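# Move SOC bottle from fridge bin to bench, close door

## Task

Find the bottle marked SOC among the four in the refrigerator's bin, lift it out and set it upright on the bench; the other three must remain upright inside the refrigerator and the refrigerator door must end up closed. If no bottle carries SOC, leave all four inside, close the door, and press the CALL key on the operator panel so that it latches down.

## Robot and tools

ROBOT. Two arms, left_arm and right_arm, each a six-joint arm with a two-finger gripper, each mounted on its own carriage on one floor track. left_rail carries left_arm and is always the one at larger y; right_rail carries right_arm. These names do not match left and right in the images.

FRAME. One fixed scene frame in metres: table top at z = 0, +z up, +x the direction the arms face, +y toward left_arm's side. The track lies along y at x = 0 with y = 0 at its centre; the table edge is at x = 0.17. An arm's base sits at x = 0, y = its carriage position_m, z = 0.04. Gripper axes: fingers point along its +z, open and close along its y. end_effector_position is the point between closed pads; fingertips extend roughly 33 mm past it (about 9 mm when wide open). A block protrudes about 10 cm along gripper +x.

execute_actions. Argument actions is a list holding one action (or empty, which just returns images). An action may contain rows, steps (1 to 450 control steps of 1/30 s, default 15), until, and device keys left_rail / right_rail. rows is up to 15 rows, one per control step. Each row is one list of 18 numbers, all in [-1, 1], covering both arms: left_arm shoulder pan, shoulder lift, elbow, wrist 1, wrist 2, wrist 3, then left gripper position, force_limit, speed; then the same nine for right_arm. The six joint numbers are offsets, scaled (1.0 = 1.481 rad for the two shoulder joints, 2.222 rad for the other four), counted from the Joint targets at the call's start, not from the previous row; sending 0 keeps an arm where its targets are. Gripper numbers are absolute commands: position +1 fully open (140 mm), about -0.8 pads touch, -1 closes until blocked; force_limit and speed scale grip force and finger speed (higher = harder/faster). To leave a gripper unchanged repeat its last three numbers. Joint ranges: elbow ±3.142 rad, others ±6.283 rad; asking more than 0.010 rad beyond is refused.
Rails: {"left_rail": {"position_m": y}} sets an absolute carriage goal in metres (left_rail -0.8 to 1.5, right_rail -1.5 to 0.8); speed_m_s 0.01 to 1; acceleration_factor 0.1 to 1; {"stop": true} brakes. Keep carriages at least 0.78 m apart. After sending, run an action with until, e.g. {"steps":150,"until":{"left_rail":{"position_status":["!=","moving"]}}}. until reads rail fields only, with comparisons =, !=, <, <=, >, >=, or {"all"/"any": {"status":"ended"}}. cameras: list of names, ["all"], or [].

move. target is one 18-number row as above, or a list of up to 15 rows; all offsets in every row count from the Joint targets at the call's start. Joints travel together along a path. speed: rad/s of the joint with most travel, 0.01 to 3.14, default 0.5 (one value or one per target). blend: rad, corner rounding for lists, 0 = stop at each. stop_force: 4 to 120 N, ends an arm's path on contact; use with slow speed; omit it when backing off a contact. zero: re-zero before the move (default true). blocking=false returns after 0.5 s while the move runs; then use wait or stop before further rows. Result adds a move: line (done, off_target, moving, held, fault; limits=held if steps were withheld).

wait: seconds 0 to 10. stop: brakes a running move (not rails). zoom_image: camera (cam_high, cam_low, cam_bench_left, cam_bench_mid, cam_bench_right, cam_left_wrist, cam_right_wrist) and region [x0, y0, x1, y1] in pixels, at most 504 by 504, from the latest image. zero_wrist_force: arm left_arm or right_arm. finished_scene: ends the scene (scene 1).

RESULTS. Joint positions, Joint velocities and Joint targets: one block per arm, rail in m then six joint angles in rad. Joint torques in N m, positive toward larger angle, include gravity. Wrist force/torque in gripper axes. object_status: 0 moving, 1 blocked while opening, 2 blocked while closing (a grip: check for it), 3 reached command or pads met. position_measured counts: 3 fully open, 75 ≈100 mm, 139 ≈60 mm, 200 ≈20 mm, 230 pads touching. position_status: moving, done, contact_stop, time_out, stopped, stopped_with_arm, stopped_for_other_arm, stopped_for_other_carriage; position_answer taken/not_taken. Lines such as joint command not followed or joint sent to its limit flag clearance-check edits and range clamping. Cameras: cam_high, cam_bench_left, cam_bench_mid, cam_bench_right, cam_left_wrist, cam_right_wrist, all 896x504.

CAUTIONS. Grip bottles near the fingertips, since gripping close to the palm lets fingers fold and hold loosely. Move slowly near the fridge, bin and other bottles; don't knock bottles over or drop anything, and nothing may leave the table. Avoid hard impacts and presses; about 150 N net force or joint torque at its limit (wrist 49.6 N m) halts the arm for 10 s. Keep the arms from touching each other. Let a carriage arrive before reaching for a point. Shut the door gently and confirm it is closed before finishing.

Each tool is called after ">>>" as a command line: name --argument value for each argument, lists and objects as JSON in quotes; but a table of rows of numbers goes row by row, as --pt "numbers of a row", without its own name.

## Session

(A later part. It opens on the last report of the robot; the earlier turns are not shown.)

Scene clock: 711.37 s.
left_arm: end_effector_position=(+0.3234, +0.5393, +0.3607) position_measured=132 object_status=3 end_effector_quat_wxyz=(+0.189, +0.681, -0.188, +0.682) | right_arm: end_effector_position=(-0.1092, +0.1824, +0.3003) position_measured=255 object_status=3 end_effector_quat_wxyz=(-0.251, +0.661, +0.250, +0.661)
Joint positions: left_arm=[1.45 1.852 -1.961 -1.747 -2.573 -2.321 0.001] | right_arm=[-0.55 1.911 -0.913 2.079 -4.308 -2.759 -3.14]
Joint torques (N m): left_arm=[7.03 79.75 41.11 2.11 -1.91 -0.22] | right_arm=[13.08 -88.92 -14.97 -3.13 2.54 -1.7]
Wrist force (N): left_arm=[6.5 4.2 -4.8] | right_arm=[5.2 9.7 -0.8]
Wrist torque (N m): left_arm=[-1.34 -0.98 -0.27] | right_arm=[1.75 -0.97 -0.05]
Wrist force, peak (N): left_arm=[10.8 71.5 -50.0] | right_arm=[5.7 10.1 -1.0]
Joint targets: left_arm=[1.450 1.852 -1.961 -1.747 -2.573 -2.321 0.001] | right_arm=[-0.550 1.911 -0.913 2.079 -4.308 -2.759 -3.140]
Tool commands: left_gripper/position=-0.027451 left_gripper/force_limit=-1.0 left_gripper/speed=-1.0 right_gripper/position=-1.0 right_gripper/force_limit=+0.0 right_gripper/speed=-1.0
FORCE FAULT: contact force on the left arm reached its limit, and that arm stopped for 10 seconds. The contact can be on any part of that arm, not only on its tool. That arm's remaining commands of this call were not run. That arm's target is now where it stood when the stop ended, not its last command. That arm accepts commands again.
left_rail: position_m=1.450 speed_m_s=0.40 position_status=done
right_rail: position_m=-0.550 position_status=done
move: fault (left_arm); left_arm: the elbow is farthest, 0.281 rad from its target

>>> execute_actions --actions '[{"left_rail":{"position_m":1.499,"speed_m_s":0.1},"steps":90,"until":{"left_rail":{"position_status":["!=","moving"]}}}]'

>>> move --target '[0.185,0.127,-0.1265,0.0413,0.1166,0,-0.03,-1,-1,0,0,0,0,0,0,-1,0,-1]' --speed 0.3 --stop_force 25 --cameras '["all"]'

Scene clock: 714.10 s.
left_arm: end_effector_position=(+0.3234, +0.5883, +0.3607) position_measured=132 object_status=3 end_effector_quat_wxyz=(+0.189, +0.681, -0.188, +0.682) | right_arm: end_effector_position=(-0.1092, +0.1824, +0.3003) position_measured=255 object_status=3 end_effector_quat_wxyz=(-0.251, +0.661, +0.250, +0.661)
Joint positions: left_arm=[1.499 1.852 -1.961 -1.747 -2.573 -2.321 0.001] | right_arm=[-0.55 1.911 -0.913 2.079 -4.308 -2.759 -3.14]
Joint torques (N m): left_arm=[-6.23 81.85 36.86 2.36 2.97 -0.17] | right_arm=[11.1 -88.24 -15.41 -3.1 2.56 -1.65]
Wrist force (N): left_arm=[4.6 -3.6 4.9] | right_arm=[4.4 8.6 -1.7]
Wrist torque (N m): left_arm=[-0.56 -1.09 -0.21] | right_arm=[1.77 -0.95 -0.03]
Wrist force, peak (N): left_arm=[4.6 28.5 -11.8] | right_arm=[5.0 10.8 0.4]
Joint targets: left_arm=[1.499 1.852 -1.961 -1.747 -2.573 -2.321 0.001] | right_arm=[-0.550 1.911 -0.913 2.079 -4.308 -2.759 -3.140]
Tool commands: left_gripper/position=-0.027451 left_gripper/force_limit=-1.0 left_gripper/speed=-1.0 right_gripper/position=-1.0 right_gripper/force_limit=+0.0 right_gripper/speed=-1.0
left_rail: position_m=1.499 speed_m_s=0.10 position_status=done
right_rail: position_m=-0.550 position_status=done

Scene clock: 716.43 s.
left_arm: end_effector_position=(+0.4497, +0.7483, +0.3507) position_measured=132 object_status=3 end_effector_quat_wxyz=(+0.183, +0.683, -0.183, +0.683) | right_arm: end_effector_position=(-0.1092, +0.1824, +0.3003) position_measured=255 object_status=3 end_effector_quat_wxyz=(-0.251, +0.661, +0.250, +0.661)
Joint positions: left_arm=[1.499 2.126 -1.773 -2.029 -2.481 -2.062 0.001] | right_arm=[-0.55 1.911 -0.913 2.079 -4.308 -2.759 -3.14]
Joint torques (N m): left_arm=[11.76 80.69 31.11 6.41 2.72 -0.41] | right_arm=[12.34 -88.92 -15.09 -3.1 2.42 -1.23]
Wrist force (N): left_arm=[4.6 -3.6 4.8] | right_arm=[4.4 8.5 -1.5]
Wrist torque (N m): left_arm=[-0.55 -1.06 -0.20] | right_arm=[1.74 -0.94 -0.03]
Wrist force, peak (N): left_arm=[4.8 -5.5 4.8] | right_arm=[4.4 8.8 -1.8]
Joint targets: left_arm=[1.499 2.126 -1.773 -2.029 -2.481 -2.062 0.001] | right_arm=[-0.550 1.911 -0.913 2.079 -4.308 -2.759 -3.140]
left_rail: position_m=1.499 speed_m_s=0.10 position_status=done
right_rail: position_m=-0.550 position_status=done
move: done

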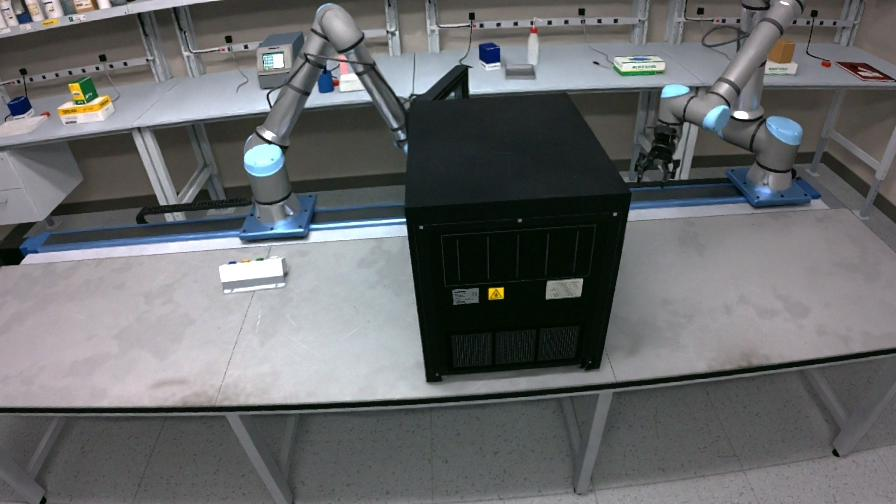

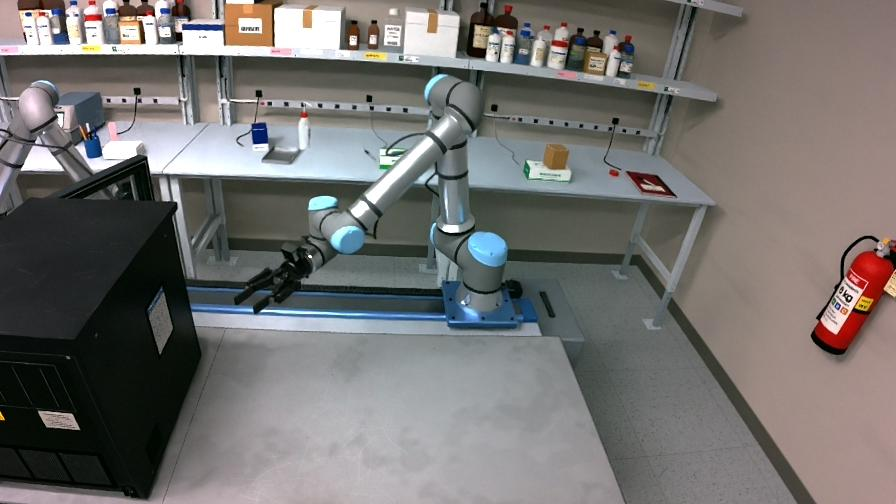

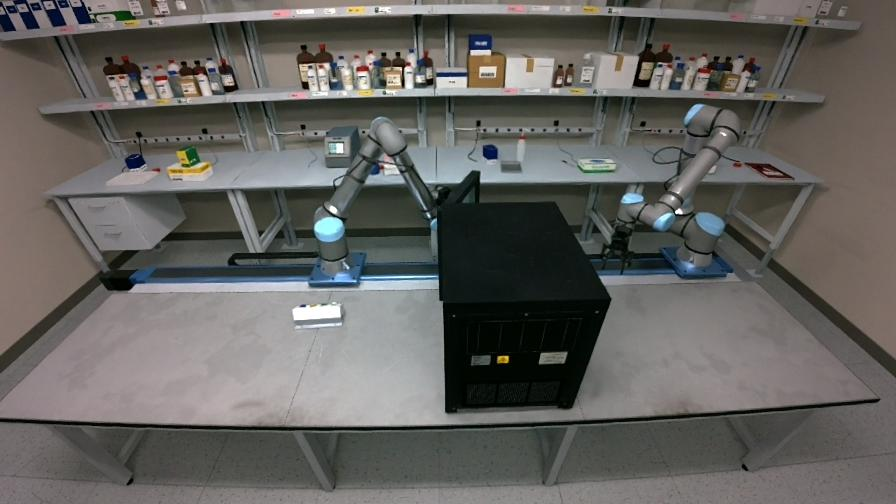

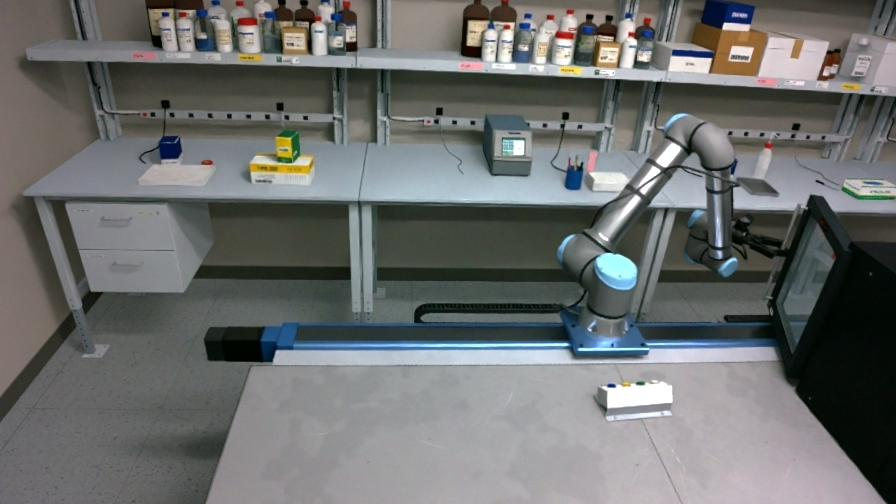

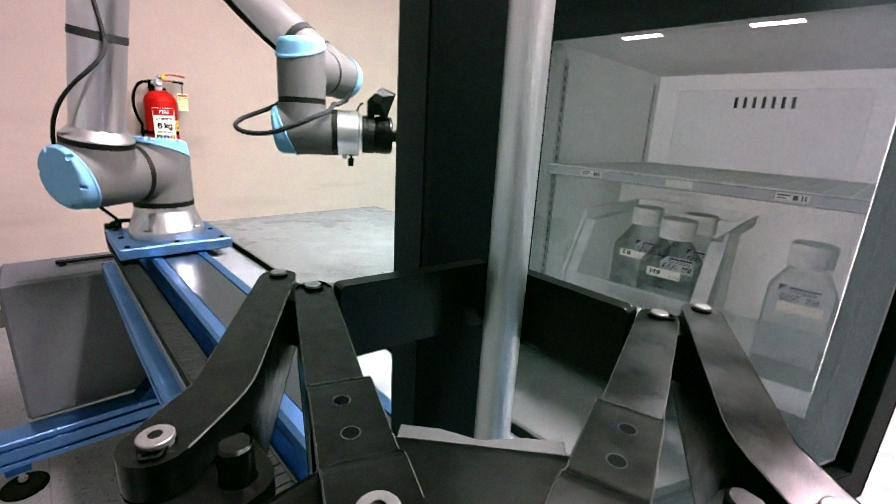

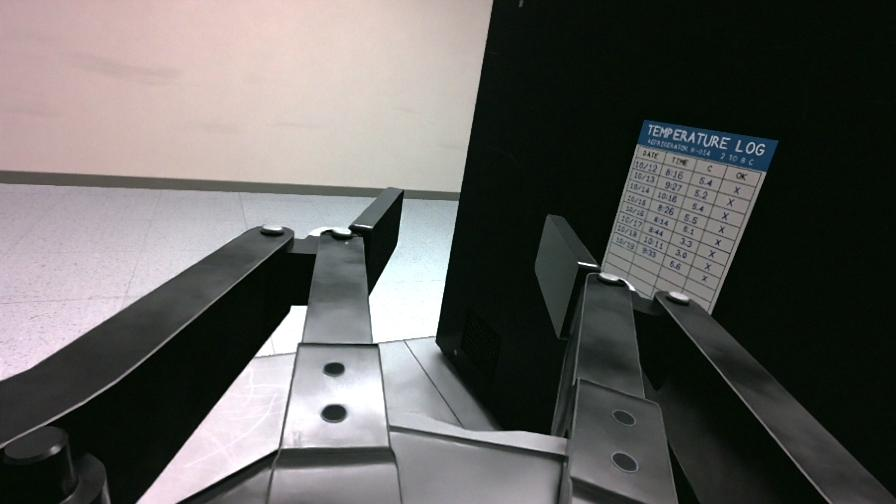

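>>> move --pt "0 0 0 0 0 0 -0.03 -1 -1 -0.0408 0.0443 -0.0759 0.0466 -0.0153 0 -1 0 -1" --pt "0 0 0 0 0 0 -0.03 -1 -1 -0.1065 0.1061 -0.1741 0.1036 -0.0343 0 -1 0 -1" --speed 0.1 --blend '[0.03,0]' --stop_force 50 --cameras '["cam_left_wrist","cam_bench_right"]'

Scene clock: 723.23 s.
left_arm: end_effector_position=(+0.4497, +0.7483, +0.3507) position_measured=132 object_status=3 end_effector_quat_wxyz=(+0.183, +0.683, -0.183, +0.683) | right_arm: end_effector_position=(-0.0134, +0.3500, +0.3008) position_measured=255 object_status=3 end_effector_quat_wxyz=(-0.172, +0.686, +0.171, +0.686)
Joint positions: left_arm=[1.499 2.126 -1.773 -2.029 -2.481 -2.062 0.001] | right_arm=[-0.55 1.754 -0.756 1.692 -4.078 -2.835 -3.14]
Joint torques (N m): left_arm=[12.35 81.17 32.32 6.13 2.93 0.03] | right_arm=[7.08 -86.78 -48.67 5.21 7.12 -1.35]
Wrist force (N): left_arm=[4.9 -3.5 4.8] | right_arm=[-0.7 40.8 10.4]
Wrist torque (N m): left_arm=[-0.53 -1.13 -0.20] | right_arm=[2.55 -0.86 0.02]
Wrist force, peak (N): left_arm=[5.0 -4.0 5.1] | right_arm=[-0.5 86.3 37.4]
Joint targets: left_arm=[1.499 2.126 -1.773 -2.029 -2.481 -2.062 0.001] | right_arm=[-0.550 1.754 -0.756 1.692 -4.078 -2.835 -3.140]
left_rail: position_m=1.499 speed_m_s=0.10 position_status=done
right_rail: position_m=-0.550 position_status=done
move: done
Images, in order (width x height): cam_bench_right 896x504, cam_left_wrist 896x504.

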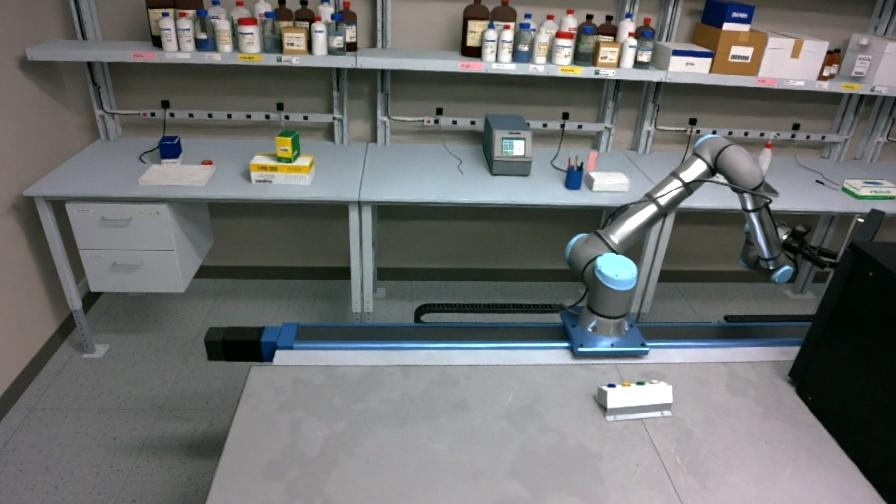

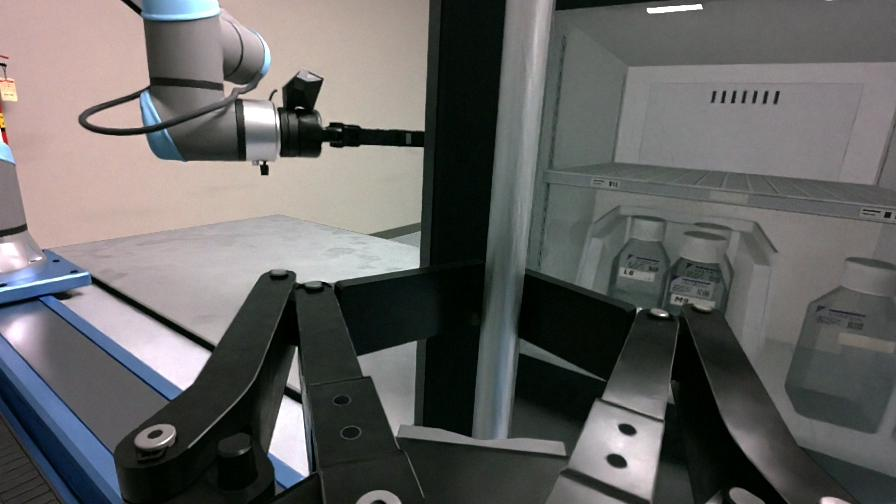

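>>> move --pt "0 0 0 0 0 0 -0.03 -1 -1 -0.0704 0.0605 -0.0915 0.0512 -0.016 0 -1 0 -1" --pt "0 0 0 0 0 0 -0.03 -1 -1 -0.1266 0.1037 -0.1556 0.0865 -0.0257 0 -1 0 -1" --speed 0.1 --blend '[0.03,0]' --stop_force 60 --cameras '["cam_left_wrist"]'

Scene clock: 729.60 s.
left_arm: end_effector_position=(+0.4497, +0.7483, +0.3507) position_measured=132 object_status=3 end_effector_quat_wxyz=(+0.183, +0.683, -0.183, +0.683) | right_arm: end_effector_position=(+0.1606, +0.4587, +0.3008) position_measured=255 object_status=3 end_effector_quat_wxyz=(-0.087, +0.702, +0.086, +0.702)
Joint positions: left_arm=[1.499 2.126 -1.773 -2.029 -2.481 -2.062 0.001] | right_arm=[-0.55 1.566 -0.603 1.347 -3.886 -2.892 -3.14]
Joint torques (N m): left_arm=[12.88 79.51 32.05 6.24 2.87 0.37] | right_arm=[-18.11 -98.84 -42.51 2.43 -3.3 -1.33]
Wrist force (N): left_arm=[4.7 -3.4 4.9] | right_arm=[3.5 8.2 -1.8]
Wrist torque (N m): left_arm=[-0.51 -1.10 -0.20] | right_arm=[1.92 -0.74 0.03]
Wrist force, peak (N): left_arm=[4.7 -3.9 5.3] | right_arm=[-0.6 40.8 10.3]
Joint targets: left_arm=[1.499 2.126 -1.773 -2.029 -2.481 -2.062 0.001] | right_arm=[-0.550 1.566 -0.603 1.347 -3.886 -2.892 -3.140]
left_rail: position_m=1.499 speed_m_s=0.10 position_status=done
right_rail: position_m=-0.550 position_status=done
move: done
Images, in order (width x height): cam_left_wrist 896x504.

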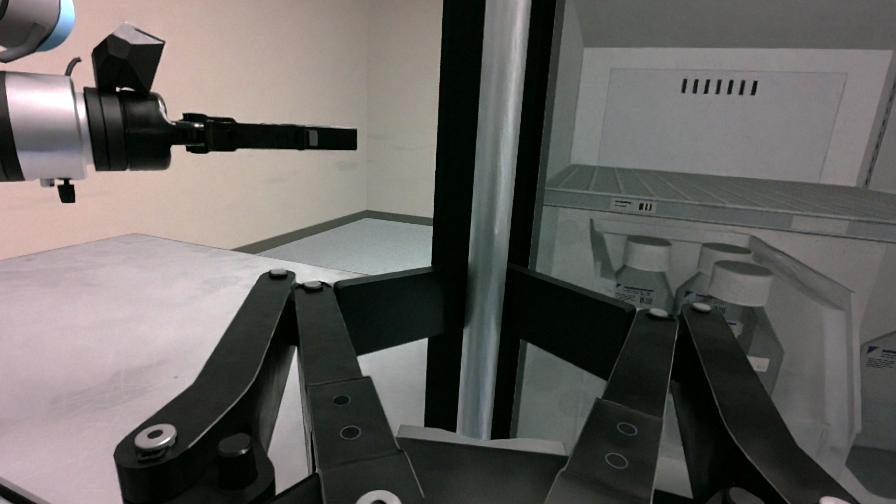

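>>> move --target '[0,0,0,0,0,0,-0.03,-1,-1,-0.0449,0.0305,-0.0445,0.0242,-0.0078,0,-1,0,-1]' --speed 0.06 --stop_force 25

>>> execute_actions --actions '[{"rows":[[0,0,0,0,0,0,-0.03,-1,-1,0,0,0,0,0,0,0.3,-1,-1]],"steps":100}]' --cameras '["cam_left_wrist"]'

Scene clock: 734.13 s.
left_arm: end_effector_position=(+0.4497, +0.7483, +0.3507) position_measured=132 object_status=3 end_effector_quat_wxyz=(+0.183, +0.683, -0.183, +0.683) | right_arm: end_effector_position=(+0.2308, +0.4753, +0.3008) position_measured=255 object_status=3 end_effector_quat_wxyz=(-0.058, +0.705, +0.056, +0.705)
Joint positions: left_arm=[1.499 2.126 -1.773 -2.029 -2.481 -2.062 0.001] | right_arm=[-0.55 1.5 -0.557 1.248 -3.832 -2.909 -3.14]
Joint torques (N m): left_arm=[11.05 80.98 32.91 6.21 2.16 0.17] | right_arm=[-18.61 -103.18 -44.31 2.24 -3.55 -1.26]
Wrist force (N): left_arm=[4.7 -4.0 4.7] | right_arm=[3.3 7.3 -1.4]
Wrist torque (N m): left_arm=[-0.64 -1.09 -0.20] | right_arm=[1.87 -0.68 0.00]
Wrist force, peak (N): left_arm=[4.9 -3.8 5.3] | right_arm=[3.7 8.5 -2.7]
Joint targets: left_arm=[1.499 2.126 -1.773 -2.029 -2.481 -2.062 0.001] | right_arm=[-0.550 1.500 -0.557 1.248 -3.832 -2.909 -3.140]
left_rail: position_m=1.499 speed_m_s=0.10 position_status=done
right_rail: position_m=-0.550 position_status=done
move: done

Scene clock: 737.77 s.
left_arm: end_effector_position=(+0.4497, +0.7483, +0.3507) position_measured=132 object_status=3 end_effector_quat_wxyz=(+0.183, +0.683, -0.183, +0.683) | right_arm: end_effector_position=(+0.2308, +0.4753, +0.3007) position_measured=91 object_status=0 end_effector_quat_wxyz=(-0.058, +0.705, +0.056, +0.705)
Joint positions: left_arm=[1.499 2.126 -1.773 -2.029 -2.481 -2.062 0.001] | right_arm=[-0.55 1.5 -0.557 1.248 -3.832 -2.909 -3.14]
Joint torques (N m): left_arm=[10.15 81.65 32.64 6.02 2.05 0.74] | right_arm=[12.32 -117.22 -29.58 -3.9 1.41 -1.41]
Wrist force (N): left_arm=[4.5 -3.8 4.7] | right_arm=[3.3 8.1 -1.8]
Wrist torque (N m): left_arm=[-0.60 -1.04 -0.20] | right_arm=[1.83 -0.66 0.01]
Wrist force, peak (N): left_arm=[4.7 -3.8 5.5] | right_arm=[3.7 8.3 -3.8]
Joint targets: left_arm=[1.499 2.126 -1.773 -2.029 -2.481 -2.062 0.001] | right_arm=[-0.550 1.500 -0.557 1.248 -3.832 -2.909 -3.140]
left_rail: position_m=1.499 speed_m_s=0.10 position_status=done
right_rail: position_m=-0.550 position_status=done
Images, in order (width x height): cam_left_wrist 896x504.

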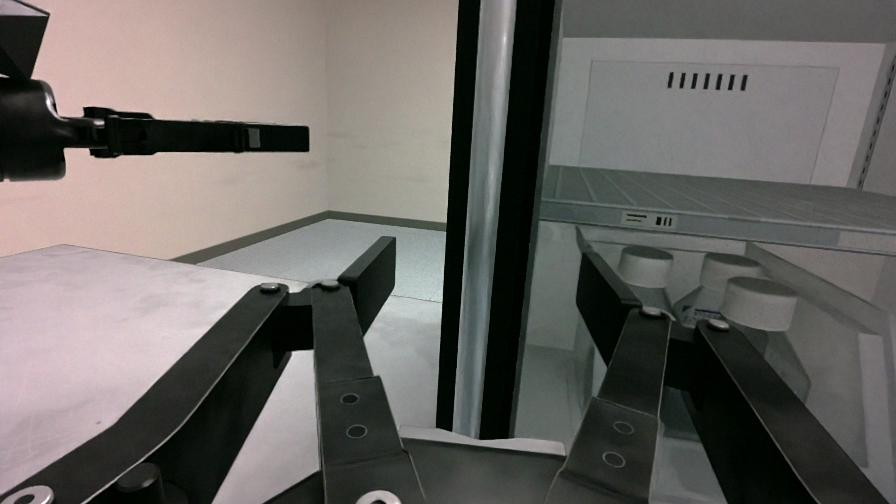

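>>> move --target '[0,0,0,0,0,0,-0.03,-1,-1,0.0729,-0.0277,0.04,-0.0221,-0.0036,0,0.3,-1,-1]' --speed 0.15 --cameras '["cam_left_wrist"]'

>>> execute_actions --actions '[{"right_rail":{"position_m":-0.95,"speed_m_s":0.5},"steps":120,"until":{"right_rail":{"position_status":["!=","moving"]}}}]' --cameras '["cam_left_wrist"]'

Scene clock: 743.77 s.
left_arm: end_effector_position=(+0.4497, +0.7483, +0.3507) position_measured=132 object_status=3 end_effector_quat_wxyz=(+0.183, +0.683, -0.183, +0.683) | right_arm: end_effector_position=(+0.1212, +0.4598, +0.3012) position_measured=91 object_status=3 end_effector_quat_wxyz=(-0.093, +0.701, +0.091, +0.701)
Joint positions: left_arm=[1.499 2.126 -1.773 -2.029 -2.481 -2.062 0.001] | right_arm=[-0.55 1.607 -0.598 1.336 -3.881 -2.917 -3.14]
Joint torques (N m): left_arm=[9.69 80.23 31.68 5.91 2 0.35] | right_arm=[17.5 -129.28 -28.1 -3.75 -3.39 -0.97]
Wrist force (N): left_arm=[4.4 -3.9 5.1] | right_arm=[3.4 8.0 -1.9]
Wrist torque (N m): left_arm=[-0.63 -1.03 -0.20] | right_arm=[1.81 -0.68 0.04]
Wrist force, peak (N): left_arm=[4.7 -4.1 5.2] | right_arm=[3.6 8.2 -4.2]
Joint targets: left_arm=[1.499 2.126 -1.773 -2.029 -2.481 -2.062 0.001] | right_arm=[-0.550 1.608 -0.598 1.337 -3.881 -2.917 -3.140]
left_rail: position_m=1.499 speed_m_s=0.10 position_status=done
right_rail: position_m=-0.550 position_status=done
move: done
Images, in order (width x height): cam_left_wrist 896x504.

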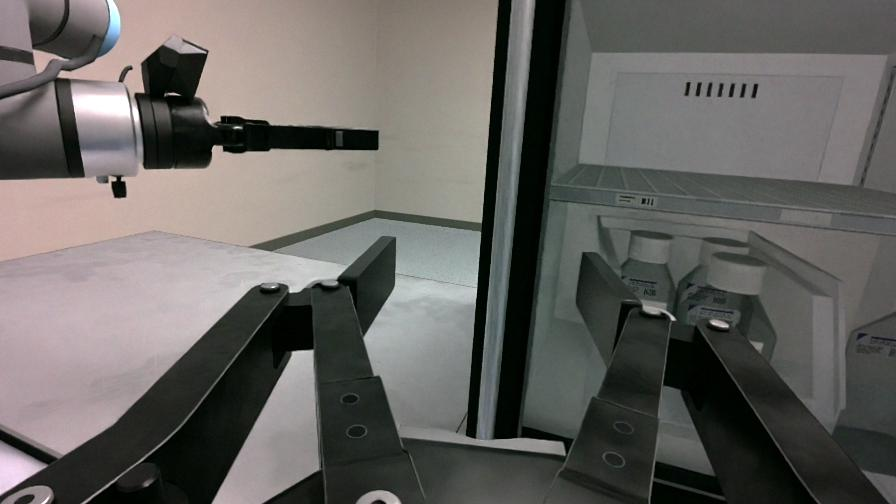

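Scene clock: 745.33 s.
left_arm: end_effector_position=(+0.4497, +0.7483, +0.3507) position_measured=132 object_status=3 end_effector_quat_wxyz=(+0.183, +0.683, -0.183, +0.683) | right_arm: end_effector_position=(+0.1208, +0.0598, +0.3012) position_measured=91 object_status=3 end_effector_quat_wxyz=(-0.093, +0.701, +0.091, +0.701)
Joint positions: left_arm=[1.499 2.126 -1.773 -2.029 -2.481 -2.062 0.001] | right_arm=[-0.95 1.608 -0.598 1.337 -3.881 -2.917 -3.14]
Joint torques (N m): left_arm=[9.77 81.5 31.81 5.89 2.06 0.32] | right_arm=[2.86 -120.72 -42.91 -0.08 -1.54 -1.39]
Wrist force (N): left_arm=[4.7 -3.8 4.9] | right_arm=[3.3 8.2 -1.9]
Wrist torque (N m): left_arm=[-0.60 -1.09 -0.20] | right_arm=[1.86 -0.66 0.04]
Wrist force, peak (N): left_arm=[4.5 -4.0 5.3] | right_arm=[3.4 10.5 -3.0]
Joint targets: left_arm=[1.499 2.126 -1.773 -2.029 -2.481 -2.062 0.001] | right_arm=[-0.950 1.608 -0.598 1.337 -3.881 -2.917 -3.140]
Tool commands: left_gripper/position=-0.03 left_gripper/force_limit=-1.0 left_gripper/speed=-1.0 right_gripper/position=+0.3 right_gripper/force_limit=-1.0 right_gripper/speed=-1.0
left_rail: position_m=1.499 speed_m_s=0.10 position_status=done
right_rail: position_m=-0.950 speed_m_s=0.50 position_status=done
Images, in order (width x height): cam_left_wrist 896x504.

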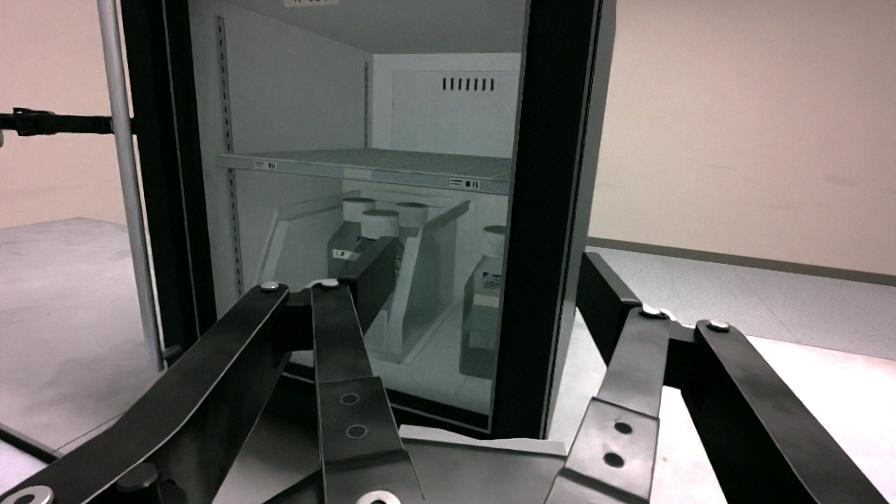

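>>> execute_actions --actions '[{"right_rail":{"position_m":-0.55},"rows":[[0,0,0,0,0,0,-0.03,-1,-1,0,0,0,0,0,0,-1,-1,0]],"steps":120,"until":{"right_rail":{"position_status":["!=","moving"]}}}]'

>>> move --target '[0,0,0,0,0,0,-0.03,-1,-1,-0.0826,0.0352,-0.0515,0.0282,0,0,-1,-1,0]' --speed 0.06 --stop_force 25 --cameras '["cam_left_wrist"]'

Scene clock: 751.77 s.
left_arm: end_effector_position=(+0.4497, +0.7483, +0.3507) position_measured=132 object_status=3 end_effector_quat_wxyz=(+0.183, +0.683, -0.183, +0.683) | right_arm: end_effector_position=(+0.1208, +0.4598, +0.3012) position_measured=233 object_status=3 end_effector_quat_wxyz=(-0.093, +0.701, +0.091, +0.701)
Joint positions: left_arm=[1.499 2.126 -1.773 -2.029 -2.481 -2.062 0.001] | right_arm=[-0.55 1.608 -0.598 1.336 -3.881 -2.917 -3.14]
Joint torques (N m): left_arm=[11.78 81.82 33.25 5.82 2.01 0.66] | right_arm=[-8.6 -109.08 -31.61 0.03 2.35 -1.27]
Wrist force (N): left_arm=[4.5 -3.7 4.8] | right_arm=[3.5 8.5 -2.2]
Wrist torque (N m): left_arm=[-0.58 -1.05 -0.20] | right_arm=[1.93 -0.74 0.04]
Wrist force, peak (N): left_arm=[5.1 -4.0 5.0] | right_arm=[3.5 11.0 -3.1]
Joint targets: left_arm=[1.499 2.126 -1.773 -2.029 -2.481 -2.062 0.001] | right_arm=[-0.550 1.608 -0.598 1.337 -3.881 -2.917 -3.140]
left_rail: position_m=1.499 speed_m_s=0.10 position_status=done
right_rail: position_m=-0.550 speed_m_s=0.50 position_status=done

Scene clock: 754.93 s.
left_arm: end_effector_position=(+0.4497, +0.7483, +0.3507) position_measured=132 object_status=3 end_effector_quat_wxyz=(+0.183, +0.683, -0.183, +0.683) | right_arm: end_effector_position=(+0.2131, +0.4749, +0.3013) position_measured=233 object_status=3 end_effector_quat_wxyz=(-0.061, +0.705, +0.059, +0.705)
Joint positions: left_arm=[1.499 2.126 -1.773 -2.029 -2.481 -2.062 0.001] | right_arm=[-0.55 1.517 -0.56 1.252 -3.835 -2.917 -3.14]
Joint torques (N m): left_arm=[10.53 81.69 33.78 5.68 2.11 0.62] | right_arm=[12.92 -135.05 -28.68 -3.86 -0.57 -1]
Wrist force (N): left_arm=[4.4 -3.8 4.9] | right_arm=[3.5 6.5 -5.9]
Wrist torque (N m): left_arm=[-0.60 -1.03 -0.20] | right_arm=[2.00 -0.65 0.01]
Wrist force, peak (N): left_arm=[5.1 -3.9 5.0] | right_arm=[5.2 11.5 -88.3]
Joint targets: left_arm=[1.499 2.126 -1.773 -2.029 -2.481 -2.062 0.001] | right_arm=[-0.550 1.517 -0.560 1.252 -3.835 -2.917 -3.140]
left_rail: position_m=1.499 speed_m_s=0.10 position_status=done
right_rail: position_m=-0.550 speed_m_s=0.50 position_status=done
move: contact (right_arm); right_arm: the shoulder pan is farthest, 0.032 rad from its target
Images, in order (width x height): cam_left_wrist 896x504.

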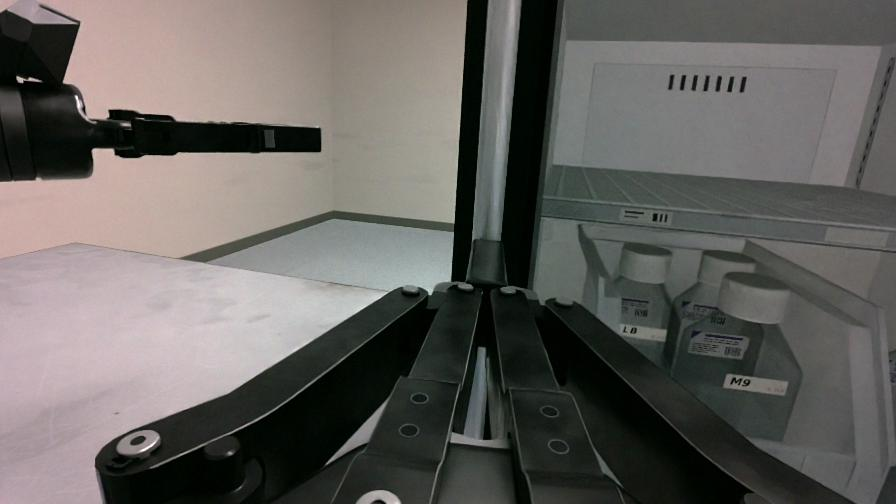

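>>> move --target '[0,0,0,0,0,0,-0.03,-1,-1,0.0614,-0.0257,0.0383,-0.0207,0,0,-1,-1,0]' --speed 0.15

>>> execute_actions --actions '[{"right_rail":{"position_m":-1.1},"steps":120,"until":{"right_rail":{"position_status":["!=","moving"]}}}]'

>>> move --target '[0,0,0,0,0,0,-0.03,-1,-1,-0.405,-0.6077,0.1089,0.594,0.3029,0.6436,-1,-1,0]' --speed 0.9

>>> move --target '[0,0,0,0,0,0,-0.03,-1,-1,-0.8704,-0.4436,0.1089,0.5968,0.3029,0.6431,-1,-1,0]' --speed 0.9

>>> execute_actions --actions '[{"right_rail":{"position_m":-0.75},"steps":120,"until":{"right_rail":{"position_status":["!=","moving"]}}}]' --cameras '["cam_left_wrist","cam_bench_right"]'

Scene clock: 758.30 s.
left_arm: end_effector_position=(+0.4497, +0.7483, +0.3507) position_measured=132 object_status=3 end_effector_quat_wxyz=(+0.183, +0.683, -0.183, +0.683) | right_arm: end_effector_position=(+0.1207, +0.4599, +0.3005) position_measured=233 object_status=3 end_effector_quat_wxyz=(-0.093, +0.701, +0.092, +0.701) end_effector_velocity=(-0.006, +0.000, +0.001) end_effector_angular_velocity=(+0.001, +0.000, +0.006)
Joint positions: left_arm=[1.499 2.126 -1.773 -2.029 -2.481 -2.062 0.001] | right_arm=[-0.55 1.608 -0.598 1.337 -3.881 -2.917 -3.14]
Joint velocities: left_arm=[within noise] | right_arm=[0 0.006 -0.002 0.003 -0.002 0.001 0]
Joint torques (N m): left_arm=[9.96 81.54 34.93 5.72 1.35 0.69] | right_arm=[17.09 -132.35 -26.8 -3.61 -2.45 -1]
Wrist force (N): left_arm=[4.5 -3.7 5.0] | right_arm=[3.2 8.1 -1.9]
Wrist torque (N m): left_arm=[-0.57 -1.05 -0.20] | right_arm=[1.84 -0.67 0.04]
Wrist force, peak (N): left_arm=[4.9 -3.7 5.4] | right_arm=[3.5 8.3 -3.6]
Joint targets: left_arm=[1.499 2.126 -1.773 -2.029 -2.481 -2.062 0.001] | right_arm=[-0.550 1.608 -0.598 1.337 -3.881 -2.917 -3.140]
left_rail: position_m=1.499 speed_m_s=0.10 position_status=done
right_rail: position_m=-0.550 speed_m_s=0.50 position_status=done
move: done

Scene clock: 760.17 s.
left_arm: end_effector_position=(+0.4497, +0.7483, +0.3507) position_measured=132 object_status=3 end_effector_quat_wxyz=(+0.183, +0.683, -0.183, +0.683) | right_arm: end_effector_position=(+0.1202, -0.0902, +0.3005) position_measured=233 object_status=3 end_effector_quat_wxyz=(-0.093, +0.701, +0.092, +0.701)
Joint positions: left_arm=[1.499 2.126 -1.773 -2.029 -2.481 -2.062 0.001] | right_arm=[-1.1 1.608 -0.598 1.337 -3.881 -2.917 -3.14]
Joint torques (N m): left_arm=[7.7 79.52 34.52 6.06 1.3 0.79] | right_arm=[-2.34 -117.93 -43.2 0.8 -1.93 -1.22]
Wrist force (N): left_arm=[4.7 -3.6 5.1] | right_arm=[3.5 8.4 -2.0]
Wrist torque (N m): left_arm=[-0.55 -1.11 -0.20] | right_arm=[1.90 -0.73 0.04]
Wrist force, peak (N): left_arm=[5.0 -3.8 4.9] | right_arm=[3.5 10.5 -2.6]
Joint targets: left_arm=[1.499 2.126 -1.773 -2.029 -2.481 -2.062 0.001] | right_arm=[-1.100 1.608 -0.598 1.337 -3.881 -2.917 -3.140]
Tool commands: left_gripper/position=-0.03 left_gripper/force_limit=-1.0 left_gripper/speed=-1.0 right_gripper/position=-1.0 right_gripper/force_limit=-1.0 right_gripper/speed=+0.0
left_rail: position_m=1.499 speed_m_s=0.10 position_status=done
right_rail: position_m=-1.100 speed_m_s=0.50 position_status=done

Scene clock: 762.67 s.
left_arm: end_effector_position=(+0.4497, +0.7483, +0.3507) position_measured=132 object_status=3 end_effector_quat_wxyz=(+0.183, +0.683, -0.183, +0.683) | right_arm: end_effector_position=(+0.5112, -0.3607, +0.7166) position_measured=233 object_status=3 end_effector_quat_wxyz=(-0.287, +0.799, -0.320, +0.421)
Joint positions: left_arm=[1.499 2.126 -1.773 -2.029 -2.481 -2.062 0.001] | right_arm=[-1.1 1.008 -1.498 1.579 -2.561 -2.244 -1.711]
Joint torques (N m): left_arm=[7.53 81.3 33.85 6.11 1.7 1.58] | right_arm=[-17.1 -77.3 -43.32 -2.36 1.81 2.95]
Wrist force (N): left_arm=[4.8 -3.4 4.7] | right_arm=[4.1 8.8 -1.0]
Wrist torque (N m): left_arm=[-0.51 -1.12 -0.20] | right_arm=[1.99 -0.80 -0.28]
Wrist force, peak (N): left_arm=[4.6 -4.0 5.3] | right_arm=[6.8 9.6 -1.8]
Joint targets: left_arm=[1.499 2.126 -1.773 -2.029 -2.481 -2.062 0.001] | right_arm=[-1.100 1.008 -1.498 1.579 -2.561 -2.244 -1.710]
left_rail: position_m=1.499 speed_m_s=0.10 position_status=done
right_rail: position_m=-1.100 speed_m_s=0.50 position_status=done
move: done

Scene clock: 765.17 s.
left_arm: end_effector_position=(+0.4497, +0.7483, +0.3507) position_measured=132 object_status=3 end_effector_quat_wxyz=(+0.183, +0.683, -0.183, +0.683) | right_arm: end_effector_position=(+0.3570, -1.0219, +0.5785) position_measured=233 object_status=3 end_effector_quat_wxyz=(-0.001, +0.000, +1.000, +0.000)
Joint positions: left_arm=[1.499 2.126 -1.773 -2.029 -2.481 -2.062 0.001] | right_arm=[-1.1 -0.281 -2.155 1.821 -1.235 -1.571 -0.282]
Joint torques (N m): left_arm=[10.87 80.41 34.77 5.61 1.35 1.27] | right_arm=[-18.76 -14.61 -41.17 -2.05 2.98 2.77]
Wrist force (N): left_arm=[4.8 -3.8 5.0] | right_arm=[4.3 7.1 -0.2]
Wrist torque (N m): left_arm=[-0.61 -1.12 -0.20] | right_arm=[1.58 -0.96 -0.10]
Wrist force, peak (N): left_arm=[4.7 -3.9 5.5] | right_arm=[4.0 8.7 -0.9]
Joint targets: left_arm=[1.499 2.126 -1.773 -2.029 -2.481 -2.062 0.001] | right_arm=[-1.100 -0.281 -2.155 1.821 -1.235 -1.571 -0.281]
left_rail: position_m=1.499 speed_m_s=0.10 position_status=done
right_rail: position_m=-1.100 speed_m_s=0.50 position_status=done
move: done

Scene clock: 766.63 s.
left_arm: end_effector_position=(+0.4497, +0.7483, +0.3507) position_measured=132 object_status=3 end_effector_quat_wxyz=(+0.183, +0.683, -0.183, +0.683) | right_arm: end_effector_position=(+0.3568, -0.6719, +0.5784) position_measured=233 object_status=3 end_effector_quat_wxyz=(-0.001, +0.000, +1.000, +0.000)
Joint positions: left_arm=[1.499 2.126 -1.773 -2.029 -2.481 -2.062 0.001] | right_arm=[-0.75 -0.281 -2.155 1.821 -1.235 -1.571 -0.281]
Joint torques (N m): left_arm=[7.71 81.76 32.97 5.67 1.14 1.19] | right_arm=[-17.13 -1.95 -45.42 -2.64 -0.02 3]
Wrist force (N): left_arm=[4.4 -4.1 4.9] | right_arm=[3.8 6.9 -0.2]
Wrist torque (N m): left_arm=[-0.66 -1.04 -0.19] | right_arm=[1.54 -0.85 -0.09]
Wrist force, peak (N): left_arm=[5.0 -3.7 5.0] | right_arm=[4.0 9.7 0.2]
Joint targets: left_arm=[1.499 2.126 -1.773 -2.029 -2.481 -2.062 0.001] | right_arm=[-0.750 -0.281 -2.155 1.821 -1.235 -1.571 -0.281]
Tool commands: left_gripper/position=-0.03 left_gripper/force_limit=-1.0 left_gripper/speed=-1.0 right_gripper/position=-1.0 right_gripper/force_limit=-1.0 right_gripper/speed=+0.0
left_rail: position_m=1.499 speed_m_s=0.10 position_status=done
right_rail: position_m=-0.750 speed_m_s=0.50 position_status=done
Images, in order (width x height): cam_bench_right 896x504, cam_left_wrist 896x504.

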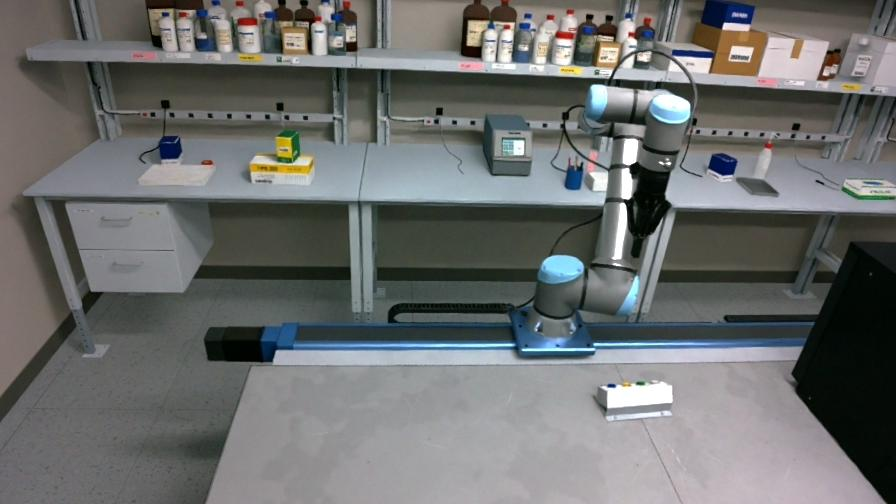

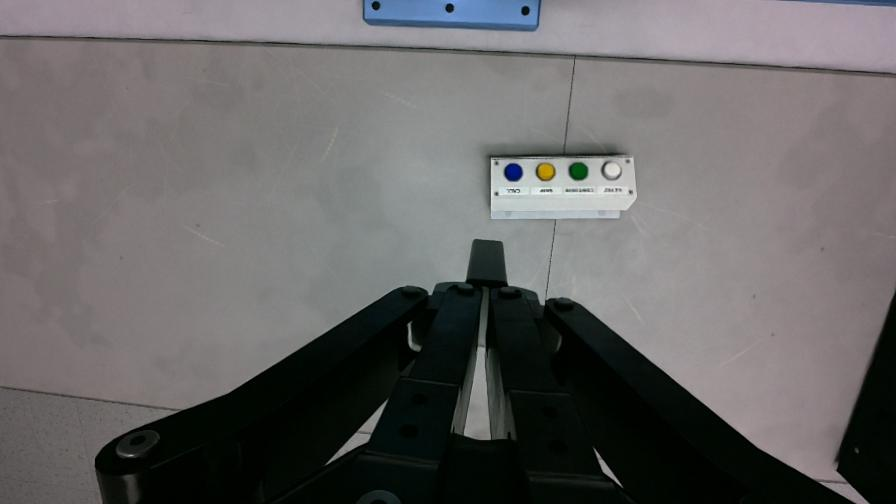

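>>> zoom_image --camera "cam_left_wrist" --region '[480, 140, 660, 230]'

>>> zoom_image --camera "cam_bench_right" --region '[580, 360, 700, 430]'

Scaled by 2.800 from the camera's 896x504 image, which has a finer 1280x720 frame.

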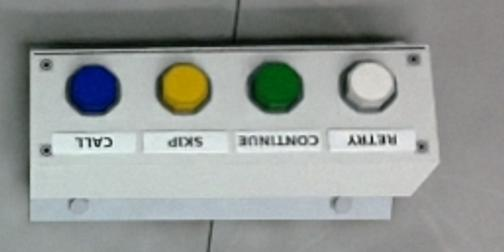

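Scaled by 4.200 from the camera's 896x504 image, which has a finer 1280x720 frame.

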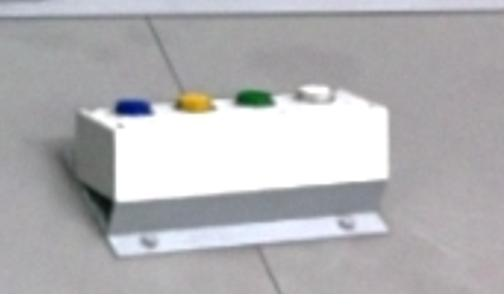

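>>> execute_actions --actions '[{"right_rail":{"position_m":-0.7187},"steps":120,"until":{"right_rail":{"position_status":["!=","moving"]}}}]'

>>> move --target '[0,0,0,0,0,0,-0.03,-1,-1,0.0108,0.0091,0.2605,-0.2674,0,0.0072,-1,-1,0]' --speed 0.4 --cameras '["cam_left_wrist"]'

Scene clock: 774.70 s.
left_arm: end_effector_position=(+0.4497, +0.7483, +0.3507) position_measured=132 object_status=3 end_effector_quat_wxyz=(+0.183, +0.683, -0.183, +0.683) | right_arm: end_effector_position=(+0.3568, -0.6406, +0.5784) position_measured=233 object_status=3 end_effector_quat_wxyz=(-0.001, +0.000, +1.000, +0.000)
Joint positions: left_arm=[1.499 2.126 -1.773 -2.029 -2.481 -2.062 0.001] | right_arm=[-0.719 -0.281 -2.155 1.821 -1.235 -1.571 -0.281]
Joint torques (N m): left_arm=[7.13 81.71 33.72 6.1 0.99 1.39] | right_arm=[-16.24 7.58 -54.68 -7.04 -1.64 2.77]
Wrist force (N): left_arm=[4.6 -3.5 4.7] | right_arm=[3.9 7.0 0.0]
Wrist torque (N m): left_arm=[-0.54 -1.09 -0.20] | right_arm=[1.57 -0.88 -0.09]
Wrist force, peak (N): left_arm=[4.8 -3.7 5.3] | right_arm=[4.2 10.0 -0.3]
Joint targets: left_arm=[1.499 2.126 -1.773 -2.029 -2.481 -2.062 0.001] | right_arm=[-0.719 -0.281 -2.155 1.821 -1.235 -1.571 -0.281]
Tool commands: left_gripper/position=-0.03 left_gripper/force_limit=-1.0 left_gripper/speed=-1.0 right_gripper/position=-1.0 right_gripper/force_limit=-1.0 right_gripper/speed=+0.0
left_rail: position_m=1.499 speed_m_s=0.10 position_status=done
right_rail: position_m=-0.719 speed_m_s=0.50 position_status=done

Scene clock: 776.90 s.
left_arm: end_effector_position=(+0.4497, +0.7483, +0.3507) position_measured=132 object_status=3 end_effector_quat_wxyz=(+0.183, +0.683, -0.183, +0.683) | right_arm: end_effector_position=(+0.3751, -0.6402, +0.2500) position_measured=233 object_status=3 end_effector_quat_wxyz=(+0.000, +0.000, +1.000, +0.000)
Joint positions: left_arm=[1.499 2.126 -1.773 -2.029 -2.481 -2.062 0.001] | right_arm=[-0.719 -0.265 -2.142 2.399 -1.829 -1.571 -0.265]
Joint torques (N m): left_arm=[7.05 81.08 33.92 5.49 1.42 1.32] | right_arm=[17.67 15.18 -41.79 -8.12 2.41 2.83]
Wrist force (N): left_arm=[4.7 -3.7 5.0] | right_arm=[3.3 7.3 0.1]
Wrist torque (N m): left_arm=[-0.57 -1.11 -0.20] | right_arm=[1.58 -0.78 -0.14]
Wrist force, peak (N): left_arm=[4.9 -4.0 5.1] | right_arm=[4.7 7.4 -2.0]
Joint targets: left_arm=[1.499 2.126 -1.773 -2.029 -2.481 -2.062 0.001] | right_arm=[-0.719 -0.265 -2.142 2.400 -1.829 -1.571 -0.265]
left_rail: position_m=1.499 speed_m_s=0.10 position_status=done
right_rail: position_m=-0.719 speed_m_s=0.50 position_status=done
move: done
Images, in order (width x height): cam_left_wrist 896x504.

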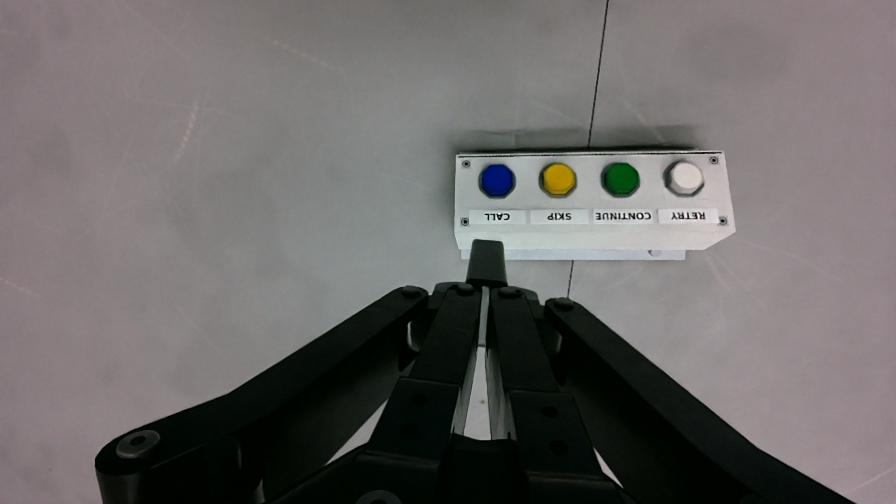

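>>> execute_actions --actions '[{"right_rail":{"position_m":-0.7127,"speed_m_s":0.05},"steps":60,"until":{"right_rail":{"position_status":["!=","moving"]}}}]'

>>> move --target '[0,0,0,0,0,0,-0.03,-1,-1,-0.0081,0.0365,0.0745,-0.099,0,-0.0054,-1,-1,0]' --speed 0.15 --cameras '["cam_left_wrist"]'

Scene clock: 784.27 s.
left_arm: end_effector_position=(+0.4497, +0.7483, +0.3507) position_measured=132 object_status=3 end_effector_quat_wxyz=(+0.183, +0.683, -0.183, +0.683) | right_arm: end_effector_position=(+0.3751, -0.6342, +0.2498) position_measured=233 object_status=3 end_effector_quat_wxyz=(+0.000, +0.000, +1.000, +0.000)
Joint positions: left_arm=[1.499 2.126 -1.773 -2.029 -2.481 -2.062 0.001] | right_arm=[-0.713 -0.265 -2.142 2.4 -1.829 -1.571 -0.265]
Joint torques (N m): left_arm=[7.78 78.05 36.45 5.96 1.13 1.69] | right_arm=[15.32 11.57 -43.58 -7.72 2.4 2.92]
Wrist force (N): left_arm=[4.5 -3.7 4.9] | right_arm=[3.6 7.3 0.1]
Wrist torque (N m): left_arm=[-0.59 -1.06 -0.20] | right_arm=[1.59 -0.84 -0.14]
Wrist force, peak (N): left_arm=[4.9 -4.0 5.0] | right_arm=[3.4 9.1 0.1]
Joint targets: left_arm=[1.499 2.126 -1.773 -2.029 -2.481 -2.062 0.001] | right_arm=[-0.713 -0.265 -2.142 2.400 -1.829 -1.571 -0.265]
Tool commands: left_gripper/position=-0.03 left_gripper/force_limit=-1.0 left_gripper/speed=-1.0 right_gripper/position=-1.0 right_gripper/force_limit=-1.0 right_gripper/speed=+0.0
left_rail: position_m=1.499 speed_m_s=0.10 position_status=done
right_rail: position_m=-0.713 speed_m_s=0.05 position_status=done

Scene clock: 786.30 s.
left_arm: end_effector_position=(+0.4497, +0.7483, +0.3507) position_measured=132 object_status=3 end_effector_quat_wxyz=(+0.183, +0.683, -0.183, +0.683) | right_arm: end_effector_position=(+0.3601, -0.6342, +0.1503) position_measured=233 object_status=3 end_effector_quat_wxyz=(+0.000, +0.000, +1.000, +0.000)
Joint positions: left_arm=[1.499 2.126 -1.773 -2.029 -2.481 -2.062 0.001] | right_arm=[-0.713 -0.277 -2.088 2.565 -2.049 -1.571 -0.277]
Joint torques (N m): left_arm=[7.87 81.84 35.11 5.18 0.71 1.74] | right_arm=[-18.02 14 -39.07 -7.86 2.27 -3.73]
Wrist force (N): left_arm=[4.4 -3.8 4.8] | right_arm=[3.6 7.2 -0.5]
Wrist torque (N m): left_arm=[-0.61 -1.04 -0.20] | right_arm=[1.43 -0.88 0.04]
Wrist force, peak (N): left_arm=[4.8 -3.9 5.1] | right_arm=[3.9 7.7 -0.2]
Joint targets: left_arm=[1.499 2.126 -1.773 -2.029 -2.481 -2.062 0.001] | right_arm=[-0.713 -0.277 -2.088 2.565 -2.049 -1.571 -0.277]
left_rail: position_m=1.499 speed_m_s=0.10 position_status=done
right_rail: position_m=-0.713 speed_m_s=0.05 position_status=done
move: done
Images, in order (width x height): cam_left_wrist 896x504.

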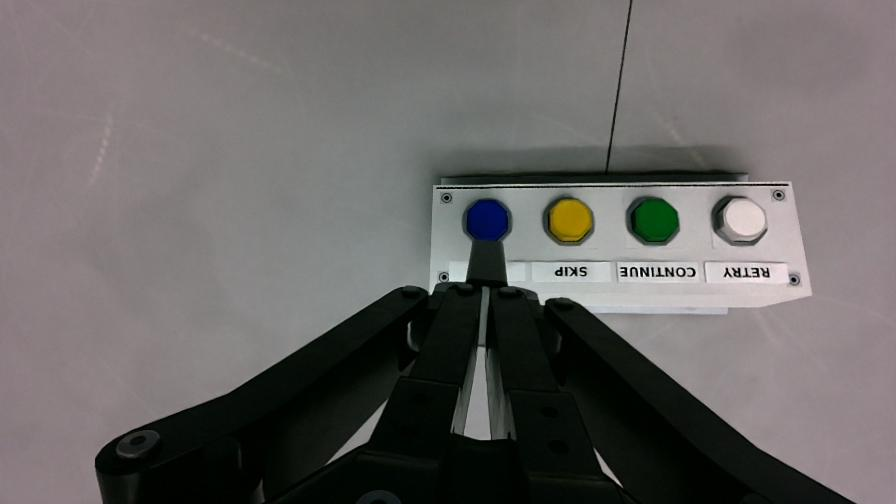

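>>> move --target '[0,0,0,0,0,0,-0.03,-1,-1,0,0.0378,0.02205,-0.0467,0,0,-1,-1,0]' --speed 0.06 --stop_force 10 --cameras '["cam_left_wrist"]'

Scene clock: 795.10 s.
left_arm: end_effector_position=(+0.4497, +0.7483, +0.3507) position_measured=132 object_status=3 end_effector_quat_wxyz=(+0.183, +0.683, -0.183, +0.683) | right_arm: end_effector_position=(+0.3596, -0.6340, +0.1143) position_measured=233 object_status=3 end_effector_quat_wxyz=(+0.000, +0.000, +1.000, +0.000)
Joint positions: left_arm=[1.499 2.126 -1.773 -2.029 -2.481 -2.062 0.001] | right_arm=[-0.713 -0.277 -2.032 2.614 -2.153 -1.571 -0.277]
Joint torques (N m): left_arm=[6.09 81.21 33.83 5.7 0.13 1.7] | right_arm=[-18.8 11.53 -35.9 -8.1 2.42 -3.72]
Wrist force (N): left_arm=[4.6 -3.8 5.0] | right_arm=[3.9 7.0 -0.3]
Wrist torque (N m): left_arm=[-0.60 -1.07 -0.20] | right_arm=[1.42 -0.87 0.04]
Wrist force, peak (N): left_arm=[4.8 -4.3 5.1] | right_arm=[3.9 7.4 -0.4]
Joint targets: left_arm=[1.499 2.126 -1.773 -2.029 -2.481 -2.062 0.001] | right_arm=[-0.713 -0.277 -2.032 2.614 -2.153 -1.571 -0.277]
left_rail: position_m=1.499 speed_m_s=0.10 position_status=done
right_rail: position_m=-0.713 speed_m_s=0.05 position_status=done
move: done
Images, in order (width x height): cam_left_wrist 896x504.

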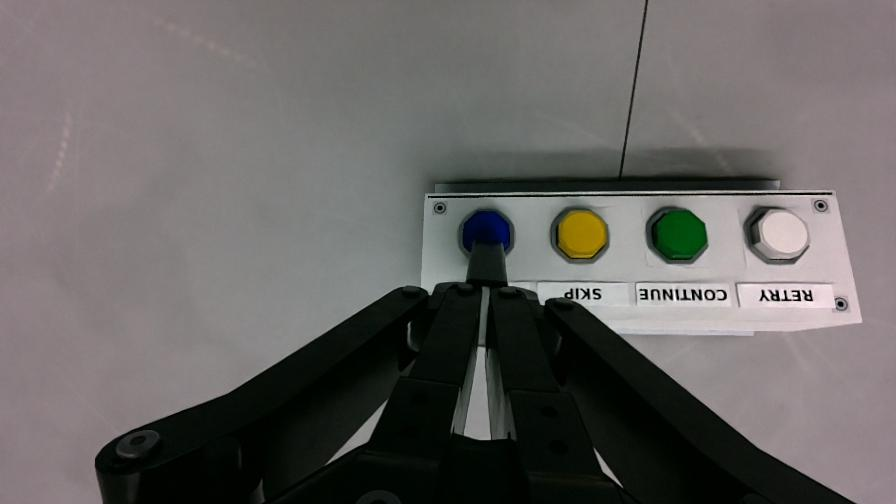

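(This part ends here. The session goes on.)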